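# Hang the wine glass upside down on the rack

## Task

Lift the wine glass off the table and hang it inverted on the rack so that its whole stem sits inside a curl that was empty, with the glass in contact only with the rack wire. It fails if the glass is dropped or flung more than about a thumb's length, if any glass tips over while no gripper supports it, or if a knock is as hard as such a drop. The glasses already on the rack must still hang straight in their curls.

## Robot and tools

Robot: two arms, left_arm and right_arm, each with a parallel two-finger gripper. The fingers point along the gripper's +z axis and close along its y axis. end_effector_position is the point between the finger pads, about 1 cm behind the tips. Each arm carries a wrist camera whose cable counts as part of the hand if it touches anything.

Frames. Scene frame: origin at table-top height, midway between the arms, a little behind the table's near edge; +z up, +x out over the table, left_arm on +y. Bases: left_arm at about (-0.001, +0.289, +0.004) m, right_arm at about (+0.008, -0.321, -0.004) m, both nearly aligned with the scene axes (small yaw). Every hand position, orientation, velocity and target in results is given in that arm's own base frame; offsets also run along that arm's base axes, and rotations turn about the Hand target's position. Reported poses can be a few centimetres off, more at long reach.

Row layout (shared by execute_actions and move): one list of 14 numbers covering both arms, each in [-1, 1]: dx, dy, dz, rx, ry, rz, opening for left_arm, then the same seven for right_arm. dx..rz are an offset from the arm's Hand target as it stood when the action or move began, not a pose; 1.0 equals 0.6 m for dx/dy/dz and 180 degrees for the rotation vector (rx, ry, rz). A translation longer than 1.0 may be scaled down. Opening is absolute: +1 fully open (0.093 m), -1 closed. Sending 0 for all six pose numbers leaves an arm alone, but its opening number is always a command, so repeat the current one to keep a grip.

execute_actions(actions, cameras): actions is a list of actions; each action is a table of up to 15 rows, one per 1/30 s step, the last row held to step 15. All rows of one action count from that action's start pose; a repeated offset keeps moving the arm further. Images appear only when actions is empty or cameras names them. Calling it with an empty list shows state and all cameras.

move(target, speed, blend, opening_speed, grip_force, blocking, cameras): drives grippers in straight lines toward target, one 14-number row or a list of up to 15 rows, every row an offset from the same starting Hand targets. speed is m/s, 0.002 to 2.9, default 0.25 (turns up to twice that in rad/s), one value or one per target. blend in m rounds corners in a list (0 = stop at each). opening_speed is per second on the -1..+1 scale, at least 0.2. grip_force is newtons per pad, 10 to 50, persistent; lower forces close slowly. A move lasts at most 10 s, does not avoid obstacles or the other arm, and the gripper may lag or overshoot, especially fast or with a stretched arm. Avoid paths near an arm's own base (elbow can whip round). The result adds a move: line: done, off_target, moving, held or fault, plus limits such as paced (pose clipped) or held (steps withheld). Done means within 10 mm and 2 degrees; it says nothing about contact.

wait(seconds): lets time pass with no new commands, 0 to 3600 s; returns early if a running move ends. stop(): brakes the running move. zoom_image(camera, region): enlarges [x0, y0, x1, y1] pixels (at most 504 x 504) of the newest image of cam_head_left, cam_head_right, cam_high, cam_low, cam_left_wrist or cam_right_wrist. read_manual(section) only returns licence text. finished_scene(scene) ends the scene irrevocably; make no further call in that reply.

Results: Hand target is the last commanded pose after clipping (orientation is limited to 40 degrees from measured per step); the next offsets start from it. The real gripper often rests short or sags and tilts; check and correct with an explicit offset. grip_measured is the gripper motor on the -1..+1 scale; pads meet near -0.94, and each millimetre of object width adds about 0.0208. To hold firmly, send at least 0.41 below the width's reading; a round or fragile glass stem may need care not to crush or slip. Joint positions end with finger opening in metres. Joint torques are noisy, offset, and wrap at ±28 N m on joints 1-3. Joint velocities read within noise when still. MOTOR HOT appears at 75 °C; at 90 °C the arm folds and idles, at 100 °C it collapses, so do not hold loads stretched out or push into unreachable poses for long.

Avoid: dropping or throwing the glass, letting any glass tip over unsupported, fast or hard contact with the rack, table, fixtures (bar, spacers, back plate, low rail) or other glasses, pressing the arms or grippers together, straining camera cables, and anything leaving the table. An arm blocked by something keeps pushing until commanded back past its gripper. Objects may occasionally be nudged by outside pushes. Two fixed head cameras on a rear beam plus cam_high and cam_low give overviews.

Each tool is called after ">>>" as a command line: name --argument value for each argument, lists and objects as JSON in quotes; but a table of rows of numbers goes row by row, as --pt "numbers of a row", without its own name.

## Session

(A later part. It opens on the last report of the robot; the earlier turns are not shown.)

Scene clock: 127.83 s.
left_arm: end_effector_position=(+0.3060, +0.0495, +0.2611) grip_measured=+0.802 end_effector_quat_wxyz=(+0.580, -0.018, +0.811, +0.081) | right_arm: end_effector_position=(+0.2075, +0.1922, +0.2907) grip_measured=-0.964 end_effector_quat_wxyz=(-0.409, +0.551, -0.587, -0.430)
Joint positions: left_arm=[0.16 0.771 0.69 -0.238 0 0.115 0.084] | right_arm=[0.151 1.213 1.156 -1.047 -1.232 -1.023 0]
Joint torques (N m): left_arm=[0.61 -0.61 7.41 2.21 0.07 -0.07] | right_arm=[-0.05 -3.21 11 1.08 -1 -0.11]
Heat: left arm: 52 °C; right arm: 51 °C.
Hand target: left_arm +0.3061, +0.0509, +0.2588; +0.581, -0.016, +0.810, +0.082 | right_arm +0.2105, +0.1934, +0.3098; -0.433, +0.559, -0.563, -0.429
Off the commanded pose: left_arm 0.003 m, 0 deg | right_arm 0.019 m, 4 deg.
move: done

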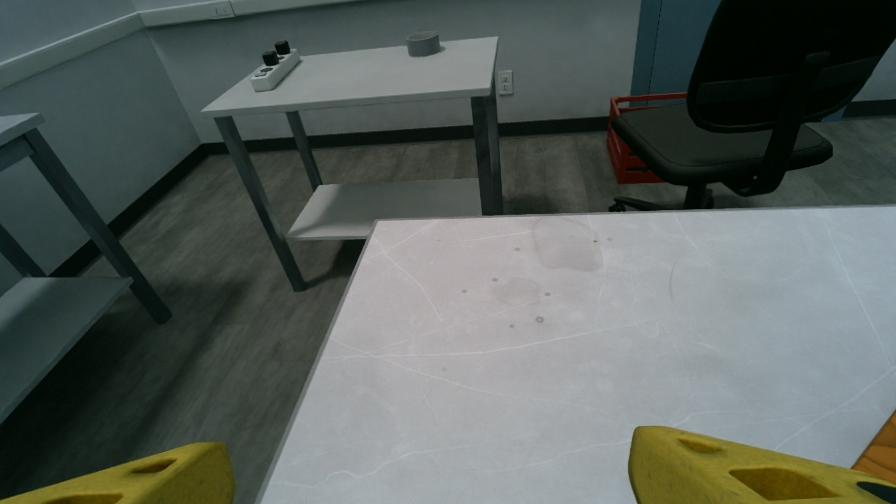

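>>> move --target '[0.023,-0.19,-0.03,-0.054,-0.012,-0.429,1,0,0,0,0,0,0,-1]' --speed 0.3 --cameras '["cam_left_wrist","cam_head_left","cam_high"]'

>>> zoom_image --camera "cam_left_wrist" --region '[300, 0, 700, 250]'

Scene clock: 133.63 s.
left_arm: end_effector_position=(+0.3173, -0.0625, +0.2405) grip_measured=+0.999 end_effector_quat_wxyz=(+0.521, +0.436, +0.638, -0.363) | right_arm: end_effector_position=(+0.2075, +0.1922, +0.2907) grip_measured=-0.964 end_effector_quat_wxyz=(-0.409, +0.551, -0.587, -0.430)
Joint positions: left_arm=[0.342 1.557 1.195 -1.103 1.375 1.456 0.093] | right_arm=[0.151 1.213 1.156 -1.047 -1.232 -1.023 0]
Joint torques (N m): left_arm=[-1.07 -4.41 9.09 0.35 0.74 -0.03] | right_arm=[0.01 -3.21 11 1.09 -0.99 -0.1]
Heat: left arm: 51 °C; right arm: 51 °C.
Hand target: left_arm +0.3199, -0.0631, +0.2408; +0.516, +0.445, +0.636, -0.362 | right_arm +0.2105, +0.1934, +0.3098; -0.433, +0.559, -0.563, -0.429
Off the commanded pose: left_arm 0.003 m, 1 deg | right_arm 0.019 m, 4 deg.
move: done
Images, in order (width x height): cam_head_left 896x504, cam_high 896x504, cam_left_wrist 896x504.

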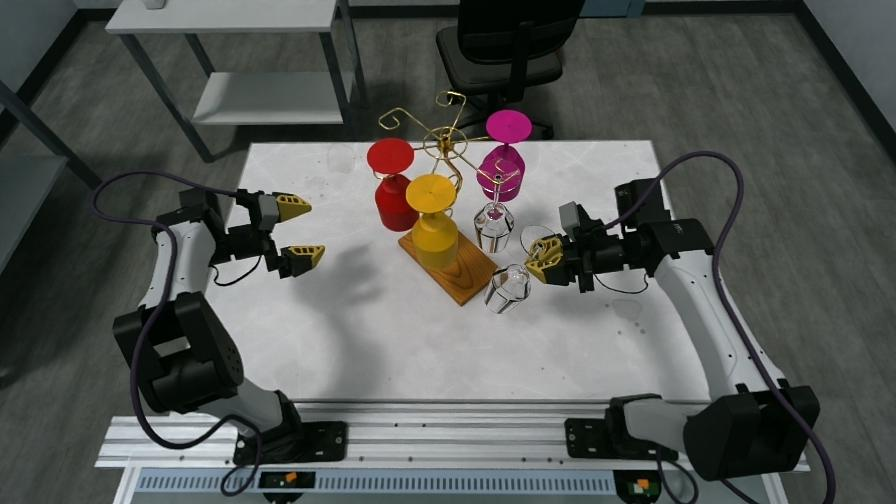

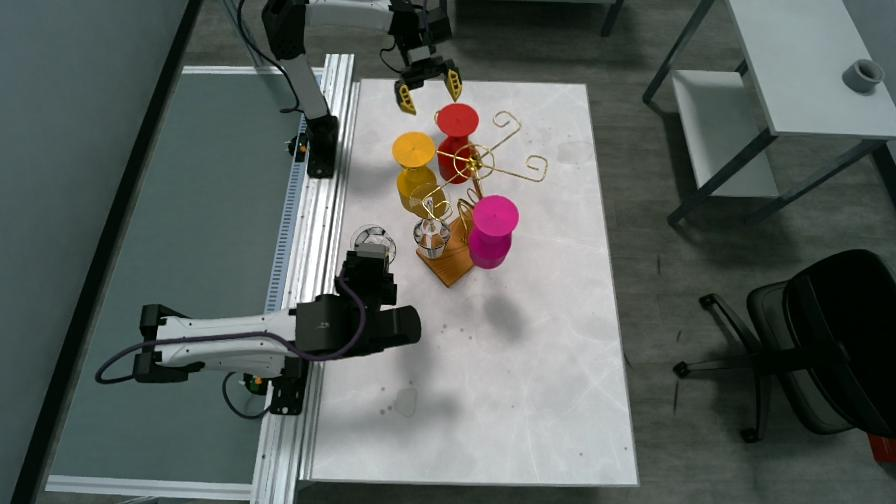

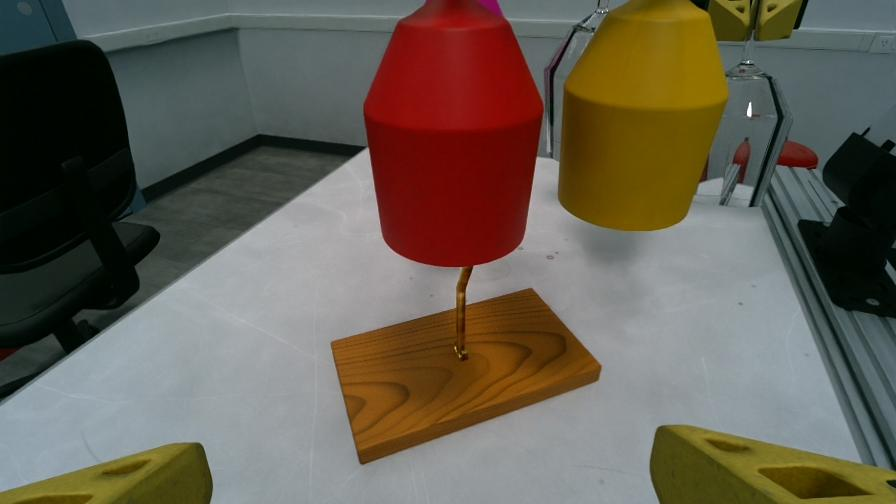

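Scaled by 1.260 from the camera's image (finer frame: 1280x720).

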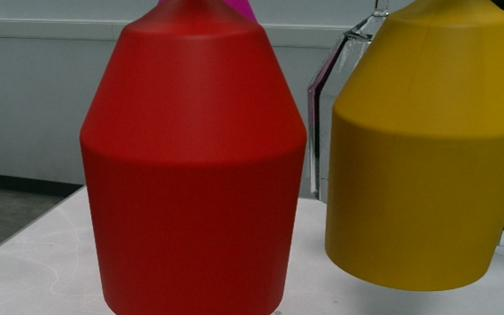

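>>> move --target '[0.03,-0.123,0,0,0,0,0.9,0,0,0,0,0,0,-1]' --speed 0.12 --cameras '["cam_left_wrist","cam_head_left","cam_high"]'

>>> zoom_image --camera "cam_head_left" --region '[320, 120, 470, 260]'

Scene clock: 136.47 s.
left_arm: end_effector_position=(+0.3401, -0.1349, +0.2401) grip_measured=+0.902 end_effector_quat_wxyz=(+0.512, +0.442, +0.637, -0.368) | right_arm: end_effector_position=(+0.2075, +0.1922, +0.2907) grip_measured=-0.964 end_effector_quat_wxyz=(-0.409, +0.551, -0.587, -0.430)
Joint positions: left_arm=[0.072 1.423 0.964 -0.205 1.233 0.619 0.088] | right_arm=[0.151 1.213 1.156 -1.047 -1.232 -1.023 0]
Joint torques (N m): left_arm=[-0.98 -6.35 6.91 1.46 0.34 -0.18] | right_arm=[-0.03 -3.25 11 1.09 -1.01 -0.11]
Heat: left arm: 51 °C; right arm: 51 °C.
Hand target: left_arm +0.3379, -0.1369, +0.2408; +0.516, +0.445, +0.636, -0.362 | right_arm +0.2105, +0.1934, +0.3098; -0.433, +0.559, -0.563, -0.429
Off the commanded pose: left_arm 0.003 m, 1 deg | right_arm 0.019 m, 4 deg.
move: done
Images, in order (width x height): cam_head_left 896x504, cam_high 896x504, cam_left_wrist 896x504.

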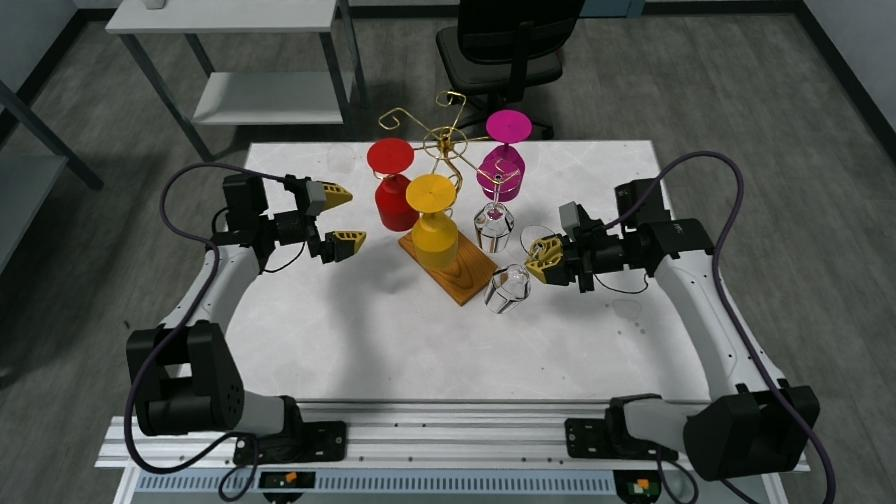

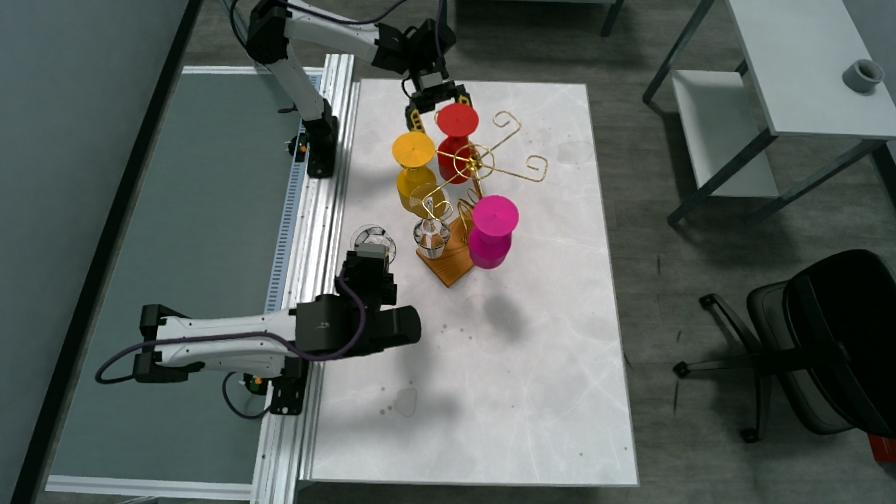

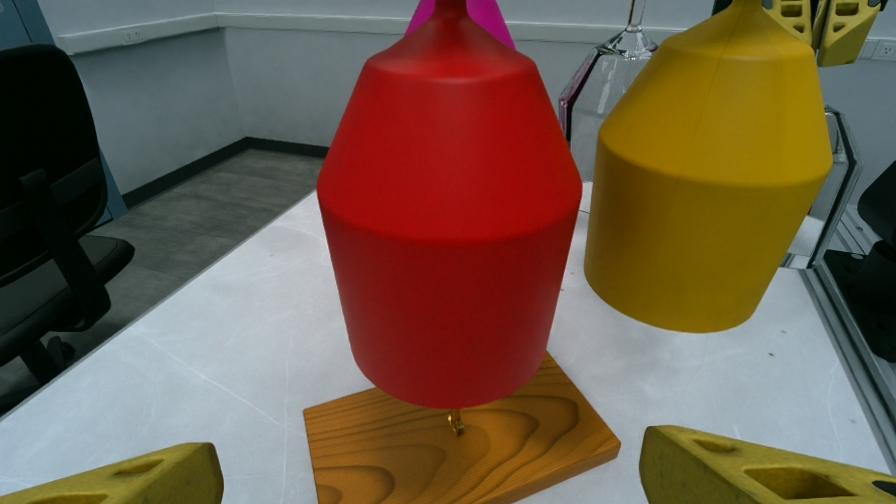

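Scaled by 3.360 from the camera's image (finer frame: 1280x720).

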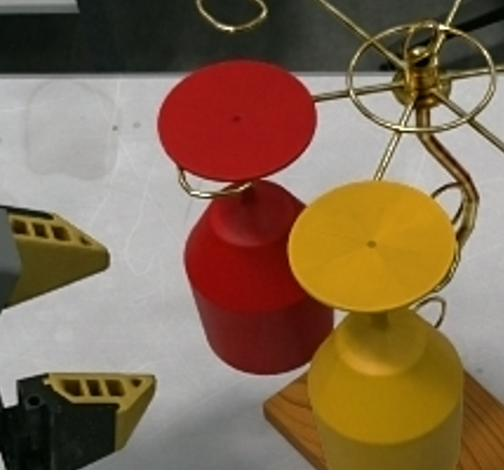

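>>> move --pt "-0.01 -0.003 -0.03 0 0 0 1 0 0 0 0 0 0 -1" --pt "0.024 -0.097 -0.03 0 0 0 1 0 0 0 0 0 0 -1" --speed 0.1 --cameras '["cam_left_wrist","cam_head_left","cam_high"]'

>>> zoom_image --camera "cam_head_left" --region '[320, 120, 470, 260]'

Scene clock: 139.07 s.
left_arm: end_effector_position=(+0.3503, -0.1930, +0.2278) grip_measured=+0.999 end_effector_quat_wxyz=(+0.518, +0.447, +0.632, -0.363) | right_arm: end_effector_position=(+0.2075, +0.1922, +0.2907) grip_measured=-0.964 end_effector_quat_wxyz=(-0.409, +0.551, -0.587, -0.430)
Joint positions: left_arm=[-0.127 1.463 0.882 0.161 1.06 0.376 0.093] | right_arm=[0.151 1.213 1.156 -1.047 -1.232 -1.023 0]
Joint torques (N m): left_arm=[-0.98 -4.42 7.66 1.76 0.11 -0.16] | right_arm=[0.03 -3.21 11 1.09 -1 -0.12]
Heat: left arm: 50 °C; right arm: 51 °C.
Hand target: left_arm +0.3523, -0.1950, +0.2227; +0.516, +0.445, +0.636, -0.362 | right_arm +0.2105, +0.1934, +0.3098; -0.433, +0.559, -0.563, -0.429
Off the commanded pose: left_arm 0.006 m, 1 deg | right_arm 0.019 m, 4 deg.
move: done
Images, in order (width x height): cam_head_left 896x504, cam_high 896x504, cam_left_wrist 896x504.

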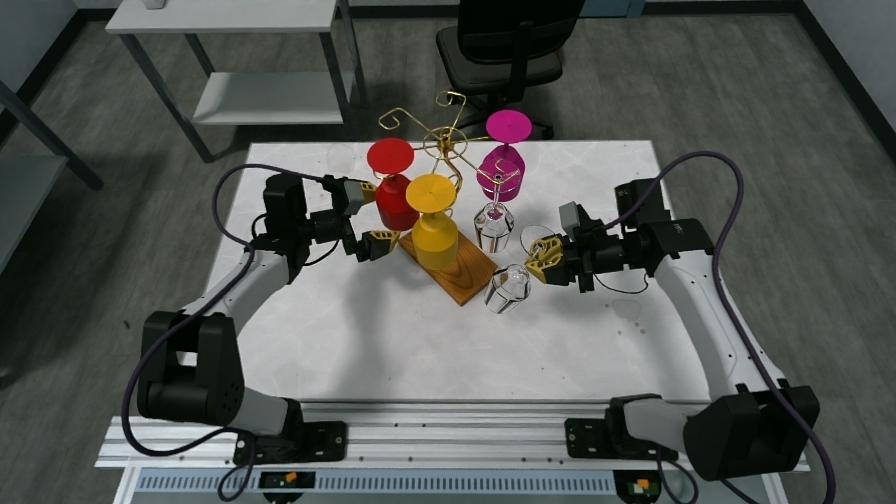

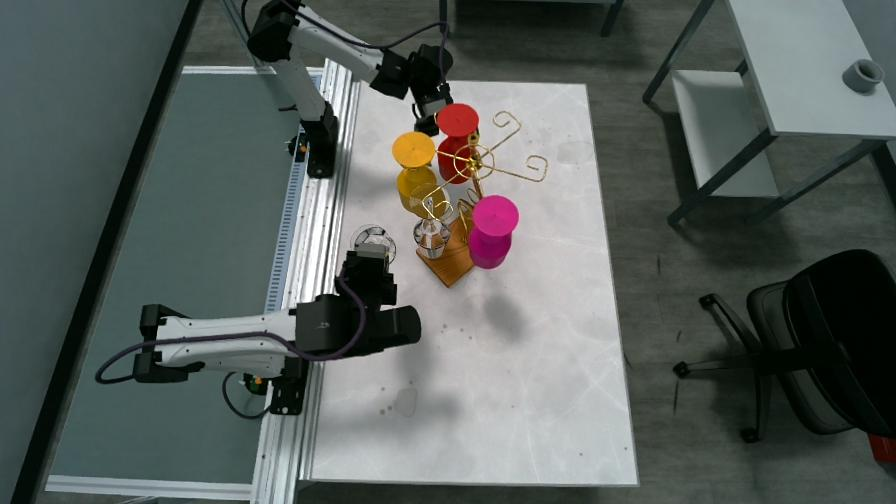

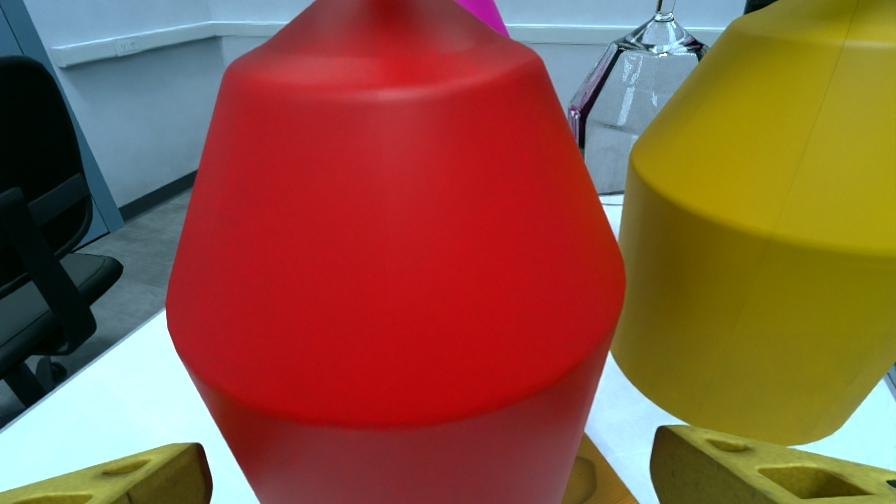

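Scaled by 3.360 from the camera's image (finer frame: 1280x720).

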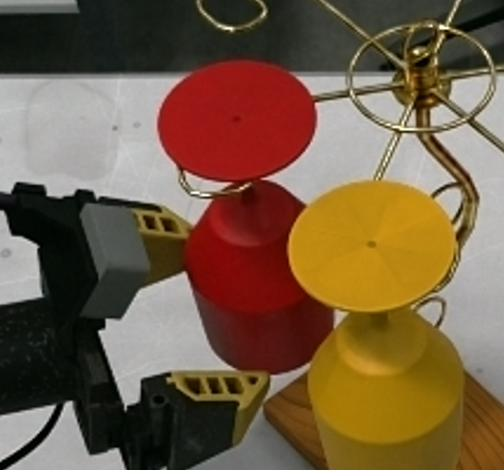

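>>> move --pt "0.009 0.003 0 0 0 0 1 0 0 0 0 0 0 -1" --pt "0.018 -0.022 0 0 0 0 1 0 0 0 0 0 0 -1" --pt "0.018 -0.022 0 0 0 0 0.35 0 0 0 0 0 0 -1" --speed 0.08 --grip_force '[15, 50]' --cameras '["cam_left_wrist","cam_head_left","cam_high"]'

>>> zoom_image --camera "cam_head_left" --region '[320, 120, 470, 260]'

Scene clock: 143.33 s.
left_arm: end_effector_position=(+0.3569, -0.2051, +0.2182) grip_measured=+0.545 end_effector_quat_wxyz=(+0.510, +0.443, +0.640, -0.367) | right_arm: end_effector_position=(+0.2075, +0.1922, +0.2907) grip_measured=-0.964 end_effector_quat_wxyz=(-0.409, +0.551, -0.587, -0.430)
Joint positions: left_arm=[-0.164 1.51 0.891 0.199 1.026 0.346 0.071] | right_arm=[0.151 1.213 1.156 -1.047 -1.232 -1.023 0]
Joint torques (N m): left_arm=[-1.06 -4.59 10.15 1.77 0.14 -0.17] | right_arm=[0.02 -3.18 11.03 1.08 -0.99 -0.11]
Heat: left arm: 50 °C; right arm: 51 °C.
Hand target: left_arm +0.3632, -0.2083, +0.2229; +0.516, +0.445, +0.636, -0.362 | right_arm +0.2105, +0.1934, +0.3098; -0.433, +0.559, -0.563, -0.429
Off the commanded pose: left_arm 0.008 m, 1 deg | right_arm 0.019 m, 4 deg.
grip_force (N): 15, 50
move: done
Images, in order (width x height): cam_head_left 896x504, cam_high 896x504, cam_left_wrist 896x504.

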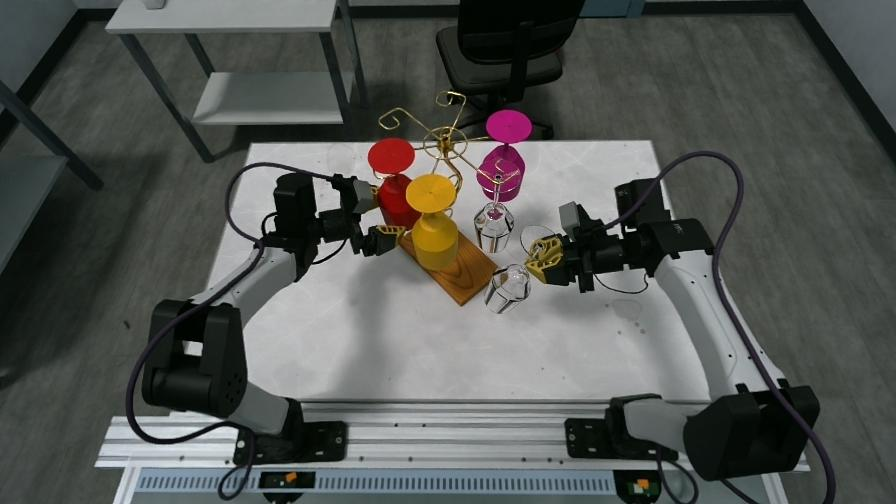

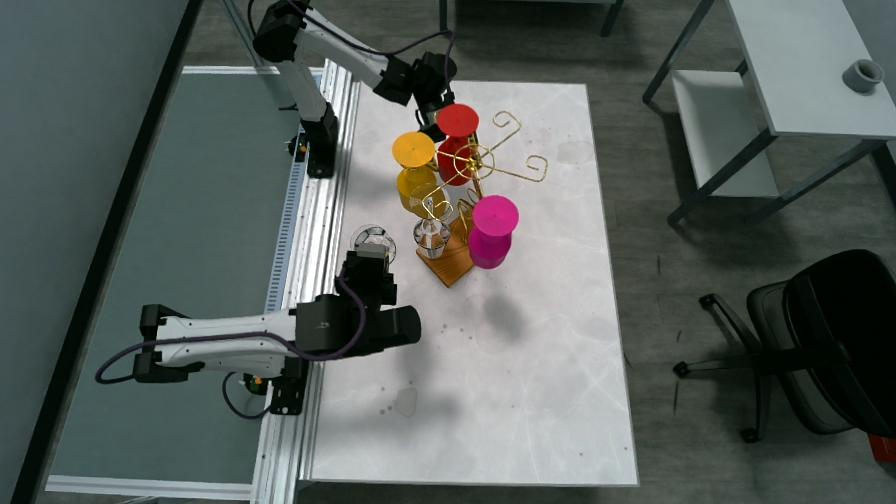

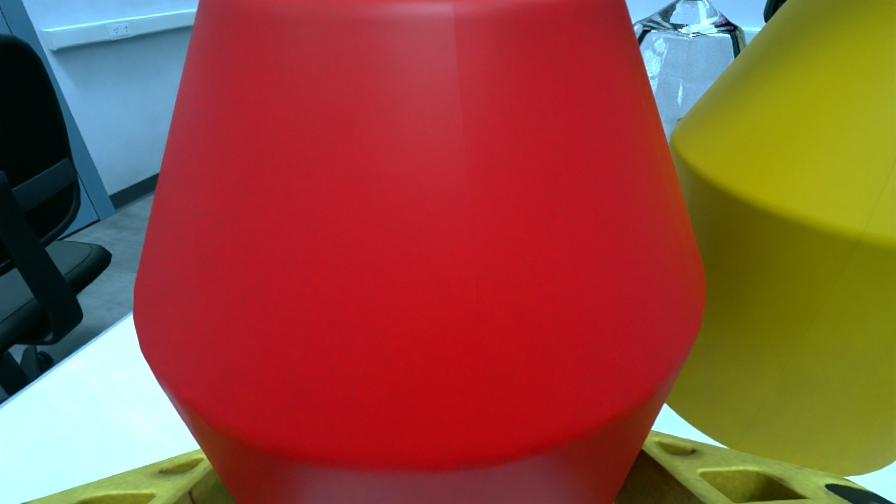

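Scaled by 3.360 from the camera's image (finer frame: 1280x720).

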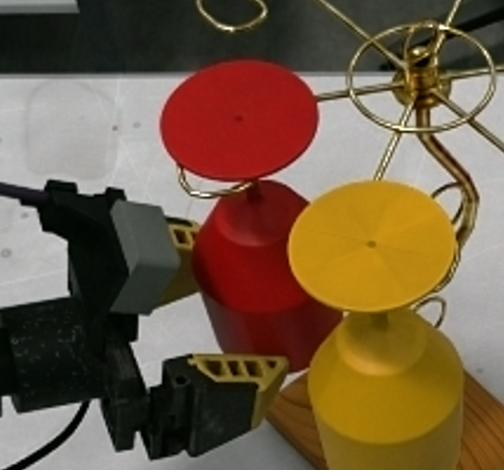

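>>> move --pt "0 0 0 0 0 0 1 0 0 0 0 0 0 -1" --pt "-0.07 0.19 0 0 0 0 1 0 0 0 0 0 0 -1" --speed 0.12 --grip_force '[50, 50]' --cameras '["cam_left_wrist","cam_head_left","cam_high"]'

>>> zoom_image --camera "cam_head_left" --region '[320, 120, 470, 260]'

Scene clock: 147.27 s.
left_arm: end_effector_position=(+0.3173, -0.0977, +0.2195) grip_measured=+0.999 end_effector_quat_wxyz=(+0.514, +0.443, +0.637, -0.364) | right_arm: end_effector_position=(+0.2075, +0.1922, +0.2907) grip_measured=-0.964 end_effector_quat_wxyz=(-0.409, +0.551, -0.587, -0.430)
Joint positions: left_arm=[0.216 1.431 0.959 -0.546 1.327 0.995 0.093] | right_arm=[0.151 1.213 1.156 -1.047 -1.232 -1.023 0]
Joint torques (N m): left_arm=[0.62 -3.86 9.61 0.92 0.76 0] | right_arm=[-0.02 -3.22 11.02 1.08 -1 -0.11]
Heat: left arm: 50 °C; right arm: 51 °C.
Hand target: left_arm +0.3211, -0.0943, +0.2228; +0.516, +0.445, +0.636, -0.362 | right_arm +0.2105, +0.1934, +0.3098; -0.433, +0.559, -0.563, -0.429
Off the commanded pose: left_arm 0.006 m, 0 deg | right_arm 0.019 m, 4 deg.
move: done
Images, in order (width x height): cam_head_left 896x504, cam_high 896x504, cam_left_wrist 896x504.

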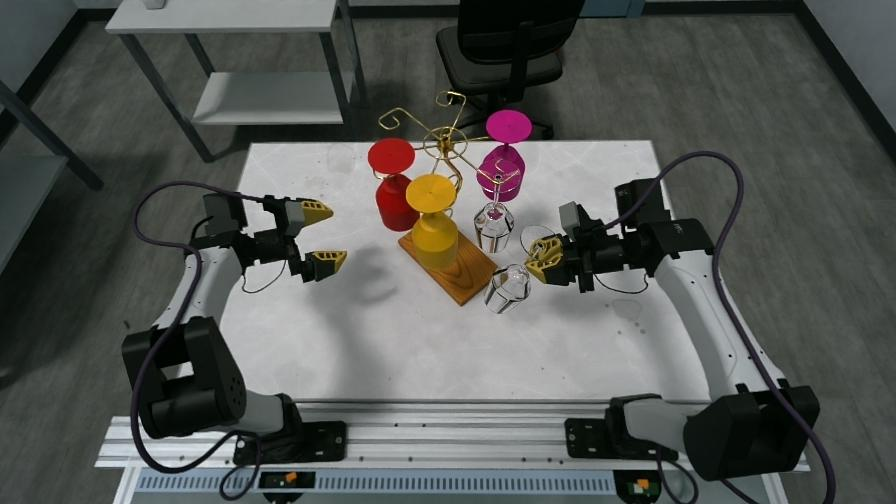

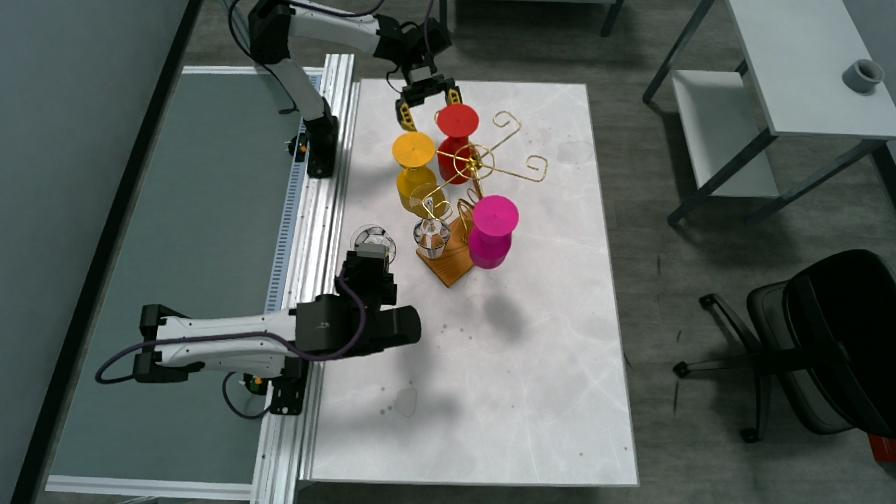

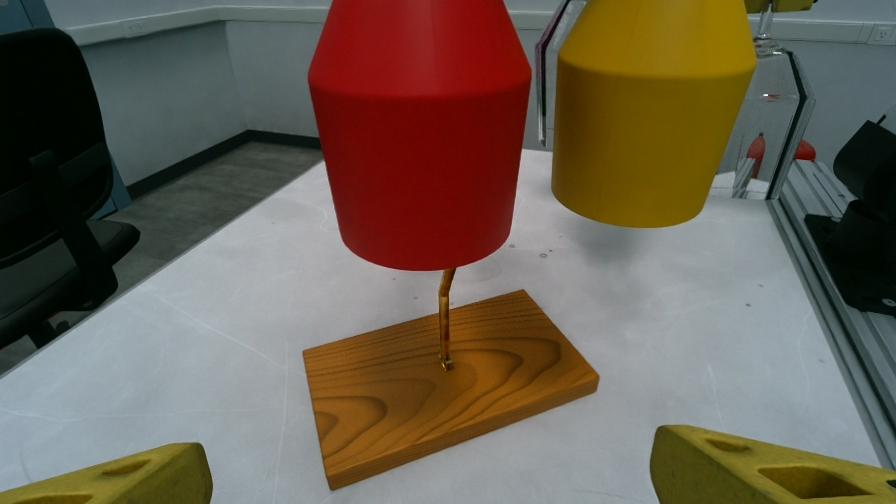

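Scaled by 3.360 from the camera's image (finer frame: 1280x720).

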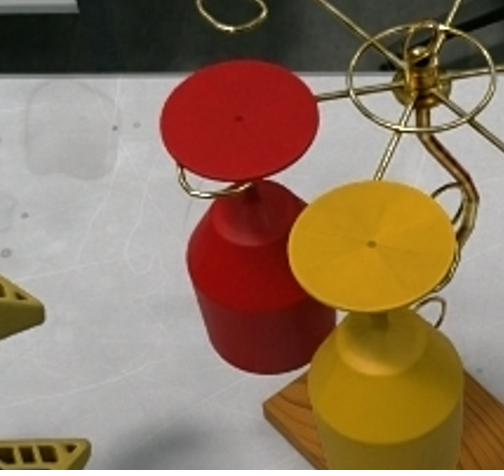

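>>> move --pt "-0.07 0.22 0.03 0 0 0.35 0.9 0 0 0 0 0 0 -1" --pt "-0.15 0.0 0.0 0 0 0.22 0.9 0 0 0 0 0 0 -1" --pt "-0.31 -0.24 -0.06 -0.03 -0.015 0.033 0.9 0 0 0 0 0 0 -1" --pt "-0.272 -0.383 -0.06 -0.06 -0.029 0.033 0.9 0 0 0 0 0 0 -1" --speed 0.3 --blend 0.02 --cameras '["cam_left_wrist","cam_head_left","cam_high"]'

Scene clock: 153.33 s.
left_arm: end_effector_position=(+0.1577, -0.3221, +0.1845) grip_measured=+0.902 end_effector_quat_wxyz=(+0.599, +0.381, +0.598, -0.372) | right_arm: end_effector_position=(+0.2075, +0.1922, +0.2907) grip_measured=-0.964 end_effector_quat_wxyz=(-0.409, +0.551, -0.587, -0.430)
Joint positions: left_arm=[-1.11 1.255 0.229 1.019 0.013 0.011 0.088] | right_arm=[0.151 1.213 1.156 -1.047 -1.232 -1.023 0]
Joint torques (N m): left_arm=[-1.02 -1.95 7.75 2.17 -0.15 -0.17] | right_arm=[-0.02 -3.23 11.04 1.09 -0.99 -0.11]
Heat: left arm: 49 °C; right arm: 51 °C.
Hand target: left_arm +0.1579, -0.3241, +0.1868; +0.602, +0.377, +0.597, -0.373 | right_arm +0.2105, +0.1934, +0.3098; -0.433, +0.559, -0.563, -0.429
Off the commanded pose: left_arm 0.003 m, 1 deg | right_arm 0.019 m, 4 deg.
move: done
Images, in order (width x height): cam_head_left 896x504, cam_high 896x504, cam_left_wrist 896x504.

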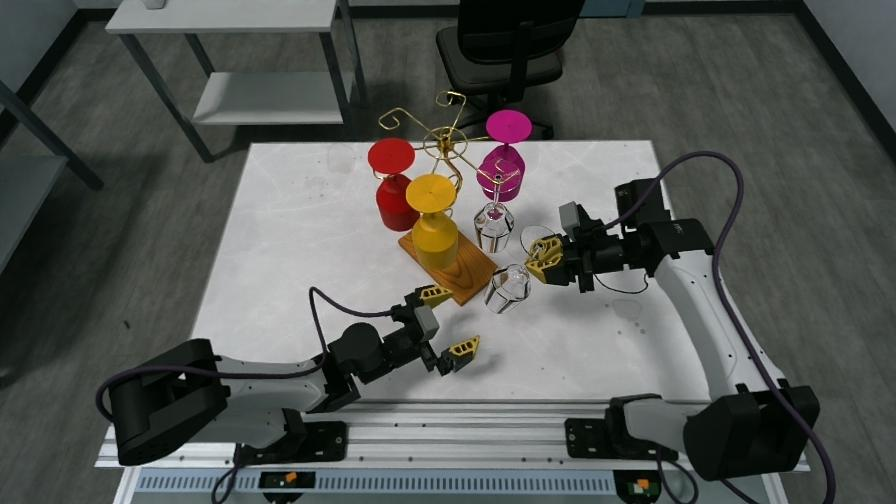

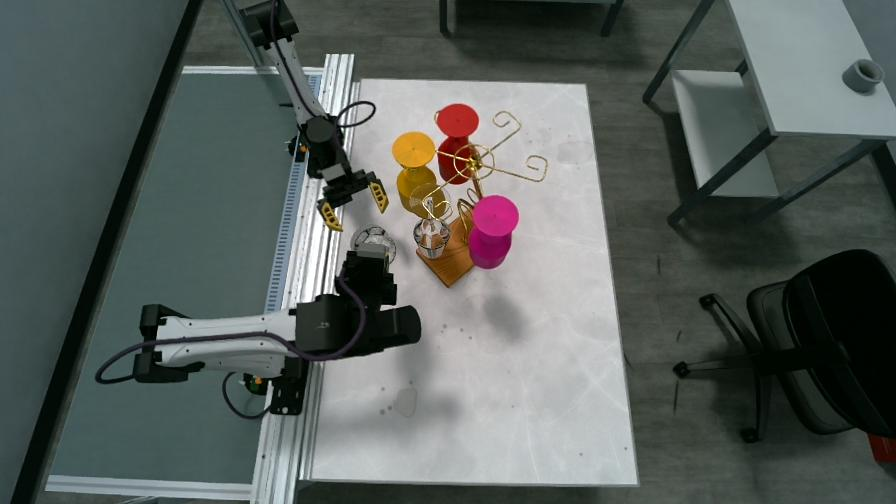

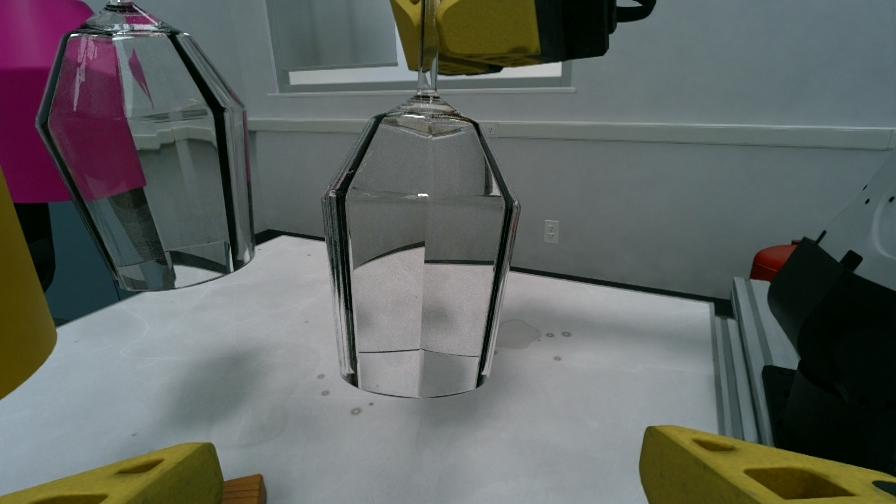

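>>> move --target '[0.064,-0.118,-0.01,0,0,0,0.9,0,0,0,0,0,0,-1]' --speed 0.1 --cameras '["cam_left_wrist","cam_head_left","cam_right_wrist"]'

>>> zoom_image --camera "cam_head_left" --region '[400, 200, 580, 360]'

Scene clock: 155.07 s.
left_arm: end_effector_position=(+0.1921, -0.3914, +0.1760) grip_measured=+0.902 end_effector_quat_wxyz=(+0.596, +0.382, +0.601, -0.370) | right_arm: end_effector_position=(+0.2075, +0.1922, +0.2907) grip_measured=-0.964 end_effector_quat_wxyz=(-0.409, +0.551, -0.587, -0.430)
Joint positions: left_arm=[-1.11 1.634 0.495 1.124 0.013 0.011 0.088] | right_arm=[0.151 1.213 1.156 -1.047 -1.232 -1.023 0]
Joint torques (N m): left_arm=[0.14 -4.53 8.25 2.19 -0.01 -0.18] | right_arm=[-0.08 -3.15 11.04 1.08 -1 -0.12]
Heat: left arm: 49 °C; right arm: 52 °C.
Hand target: left_arm +0.1963, -0.3949, +0.1808; +0.602, +0.377, +0.597, -0.373 | right_arm +0.2105, +0.1934, +0.3098; -0.433, +0.559, -0.563, -0.429
Off the commanded pose: left_arm 0.007 m, 1 deg | right_arm 0.019 m, 4 deg.
move: done
Images, in order (width x height): cam_head_left 896x504, cam_left_wrist 896x504, cam_right_wrist 896x504.

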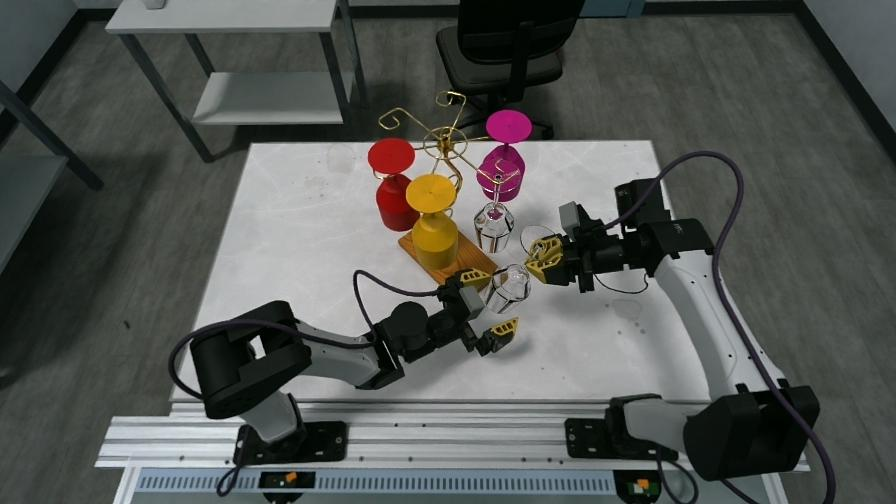

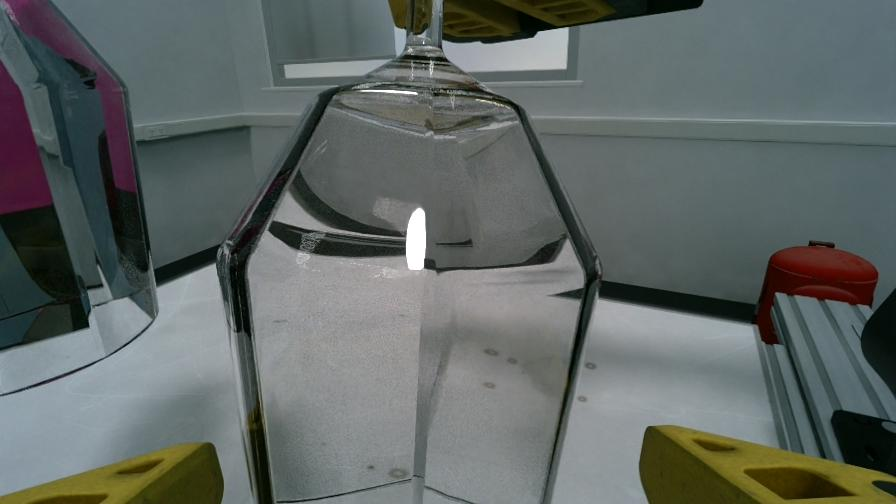

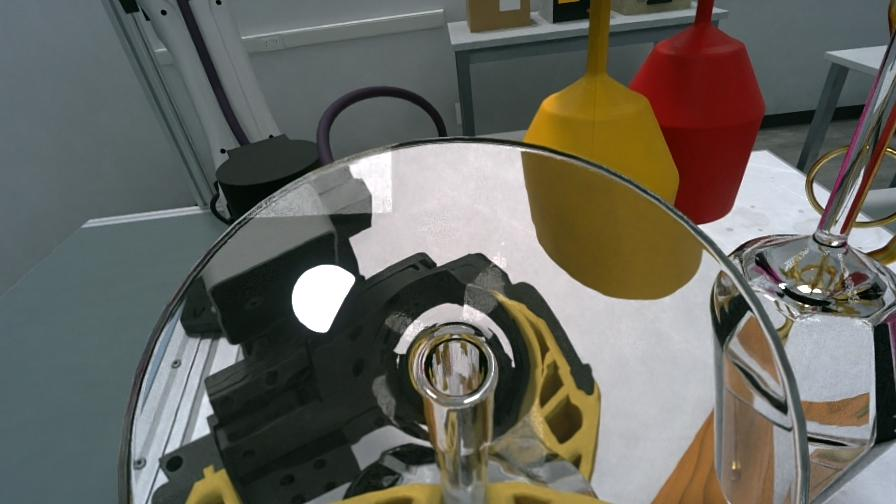

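Scaled by 2.800 from the camera's image (finer frame: 1280x720).

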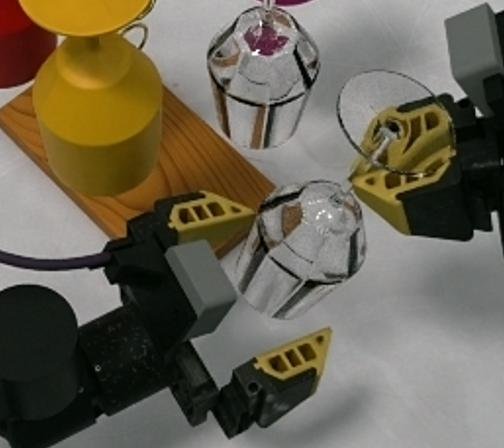

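>>> move --pt "0.017 -0.017 0 0 0 0 0.9 0 0 0 0 0 0 -1" --pt "0.017 -0.017 0 0 0 0 -0.25 0 0 0 0 0 0 -1" --speed 0.08 --grip_force '[35, 50]' --cameras '["cam_left_wrist","cam_head_left","cam_right_wrist"]'

>>> zoom_image --camera "cam_head_left" --region '[400, 200, 580, 360]'

Scene clock: 158.10 s.
left_arm: end_effector_position=(+0.2023, -0.4017, +0.1782) grip_measured=+0.259 end_effector_quat_wxyz=(+0.600, +0.379, +0.599, -0.371) | right_arm: end_effector_position=(+0.2075, +0.1922, +0.2907) grip_measured=-0.964 end_effector_quat_wxyz=(-0.409, +0.552, -0.587, -0.429)
Joint positions: left_arm=[-1.096 1.68 0.549 1.125 0.022 0.011 0.058] | right_arm=[0.151 1.213 1.156 -1.047 -1.232 -1.025 0]
Joint torques (N m): left_arm=[0.31 -4.93 8.34 2.04 0.05 -0.16] | right_arm=[-0.09 -3.18 11.04 1.07 -1.01 -0.11]
Heat: left arm: 49 °C; right arm: 52 °C.
Hand target: left_arm +0.2065, -0.4051, +0.1808; +0.602, +0.377, +0.597, -0.373 | right_arm +0.2105, +0.1934, +0.3099; -0.433, +0.559, -0.563, -0.429
Off the commanded pose: left_arm 0.006 m, 1 deg | right_arm 0.019 m, 4 deg.
grip_force (N): 35, 50
move: done
Images, in order (width x height): cam_head_left 896x504, cam_left_wrist 896x504, cam_right_wrist 896x504.

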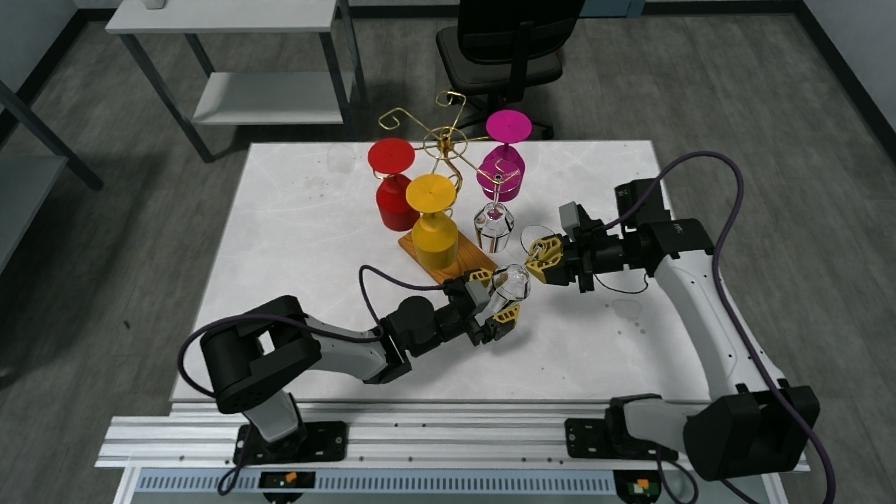

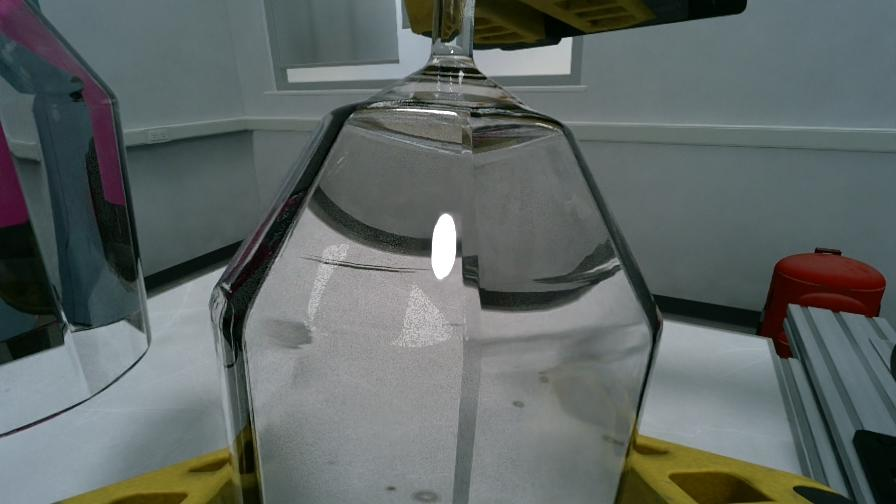

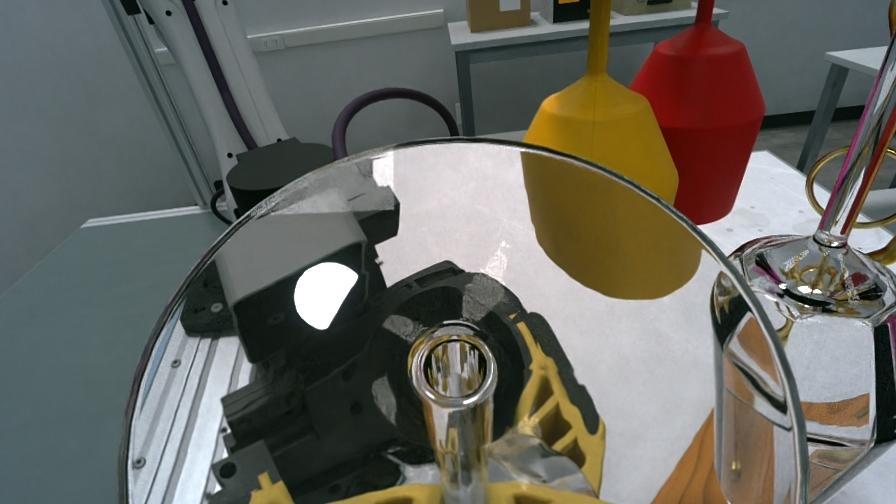

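Scaled by 2.800 from the camera's image (finer frame: 1280x720).

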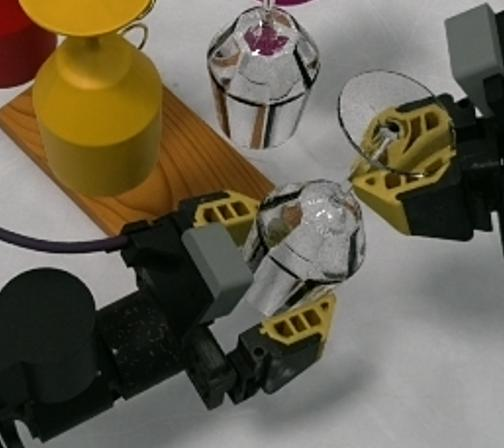

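>>> move --pt "0 0 0 0 0 0 -0.25 0 0 0 0 0 0 -0.4" --pt "0 0 0 0 0 0 -0.25 -0.01 -0.2 -0.02 0 0 0 -0.4" --speed 0.12 --grip_force '[50, 50]' --cameras '["cam_left_wrist","cam_head_left"]'

Scene clock: 160.97 s.
left_arm: end_effector_position=(+0.2022, -0.4020, +0.1721) grip_measured=+0.177 end_effector_quat_wxyz=(+0.592, +0.384, +0.606, -0.368) | right_arm: end_effector_position=(+0.2087, +0.0737, +0.2977) grip_measured=-0.402 end_effector_quat_wxyz=(+0.519, -0.462, +0.668, +0.267)
Joint positions: left_arm=[-1.096 1.685 0.549 1.108 0.024 0.01 0.054] | right_arm=[-0.466 1.113 1.174 -1.561 -1.245 -1.626 0.026]
Joint torques (N m): left_arm=[0.31 -5.48 8.38 2.23 0.05 -0.15] | right_arm=[0.16 -3.26 5.78 0.26 -0.68 -0.09]
Heat: left arm: 49 °C; right arm: 52 °C.
Hand target: left_arm +0.2065, -0.4051, +0.1807; +0.602, +0.377, +0.597, -0.373 | right_arm +0.2045, +0.0733, +0.2979; +0.433, -0.559, +0.563, +0.429
Off the commanded pose: left_arm 0.010 m, 2 deg | right_arm 0.004 m, 27 deg.
joint sent to its limit (right arm) — joint 4 (wrist pitch), lower limit. The joint targets are off in orientation, not in position.
move: off_target (right_arm)
Images, in order (width x height): cam_head_left 896x504, cam_left_wrist 896x504.

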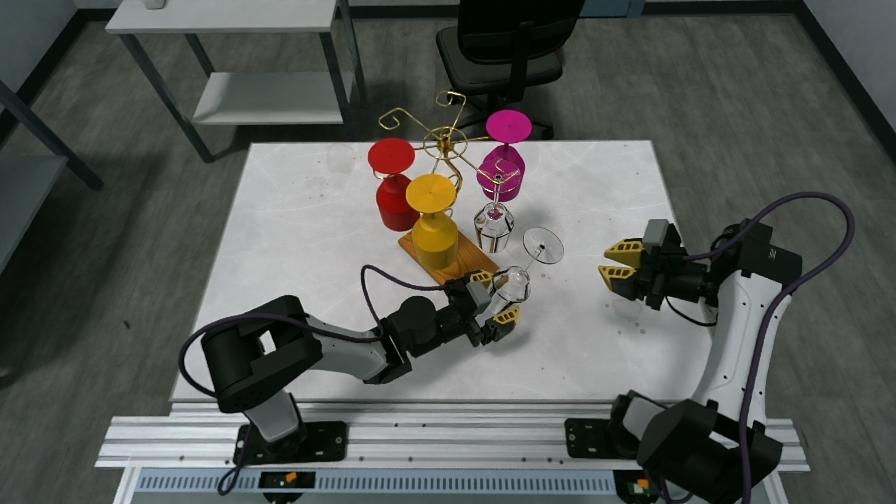

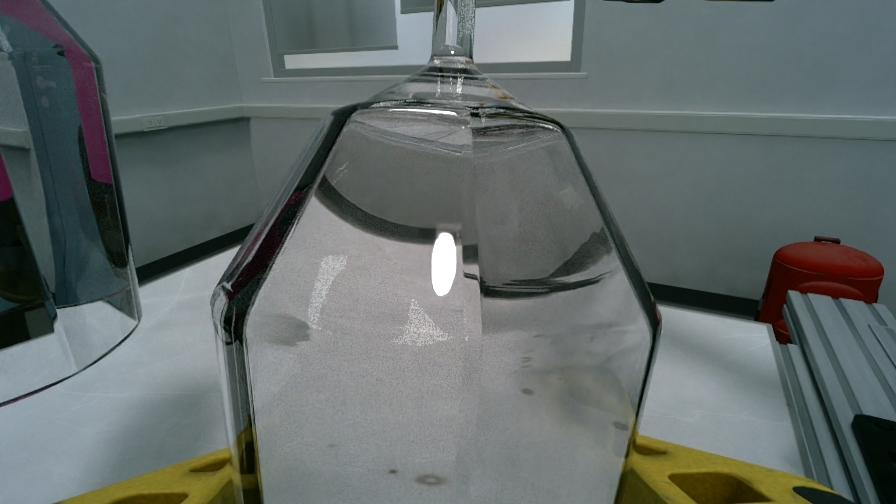

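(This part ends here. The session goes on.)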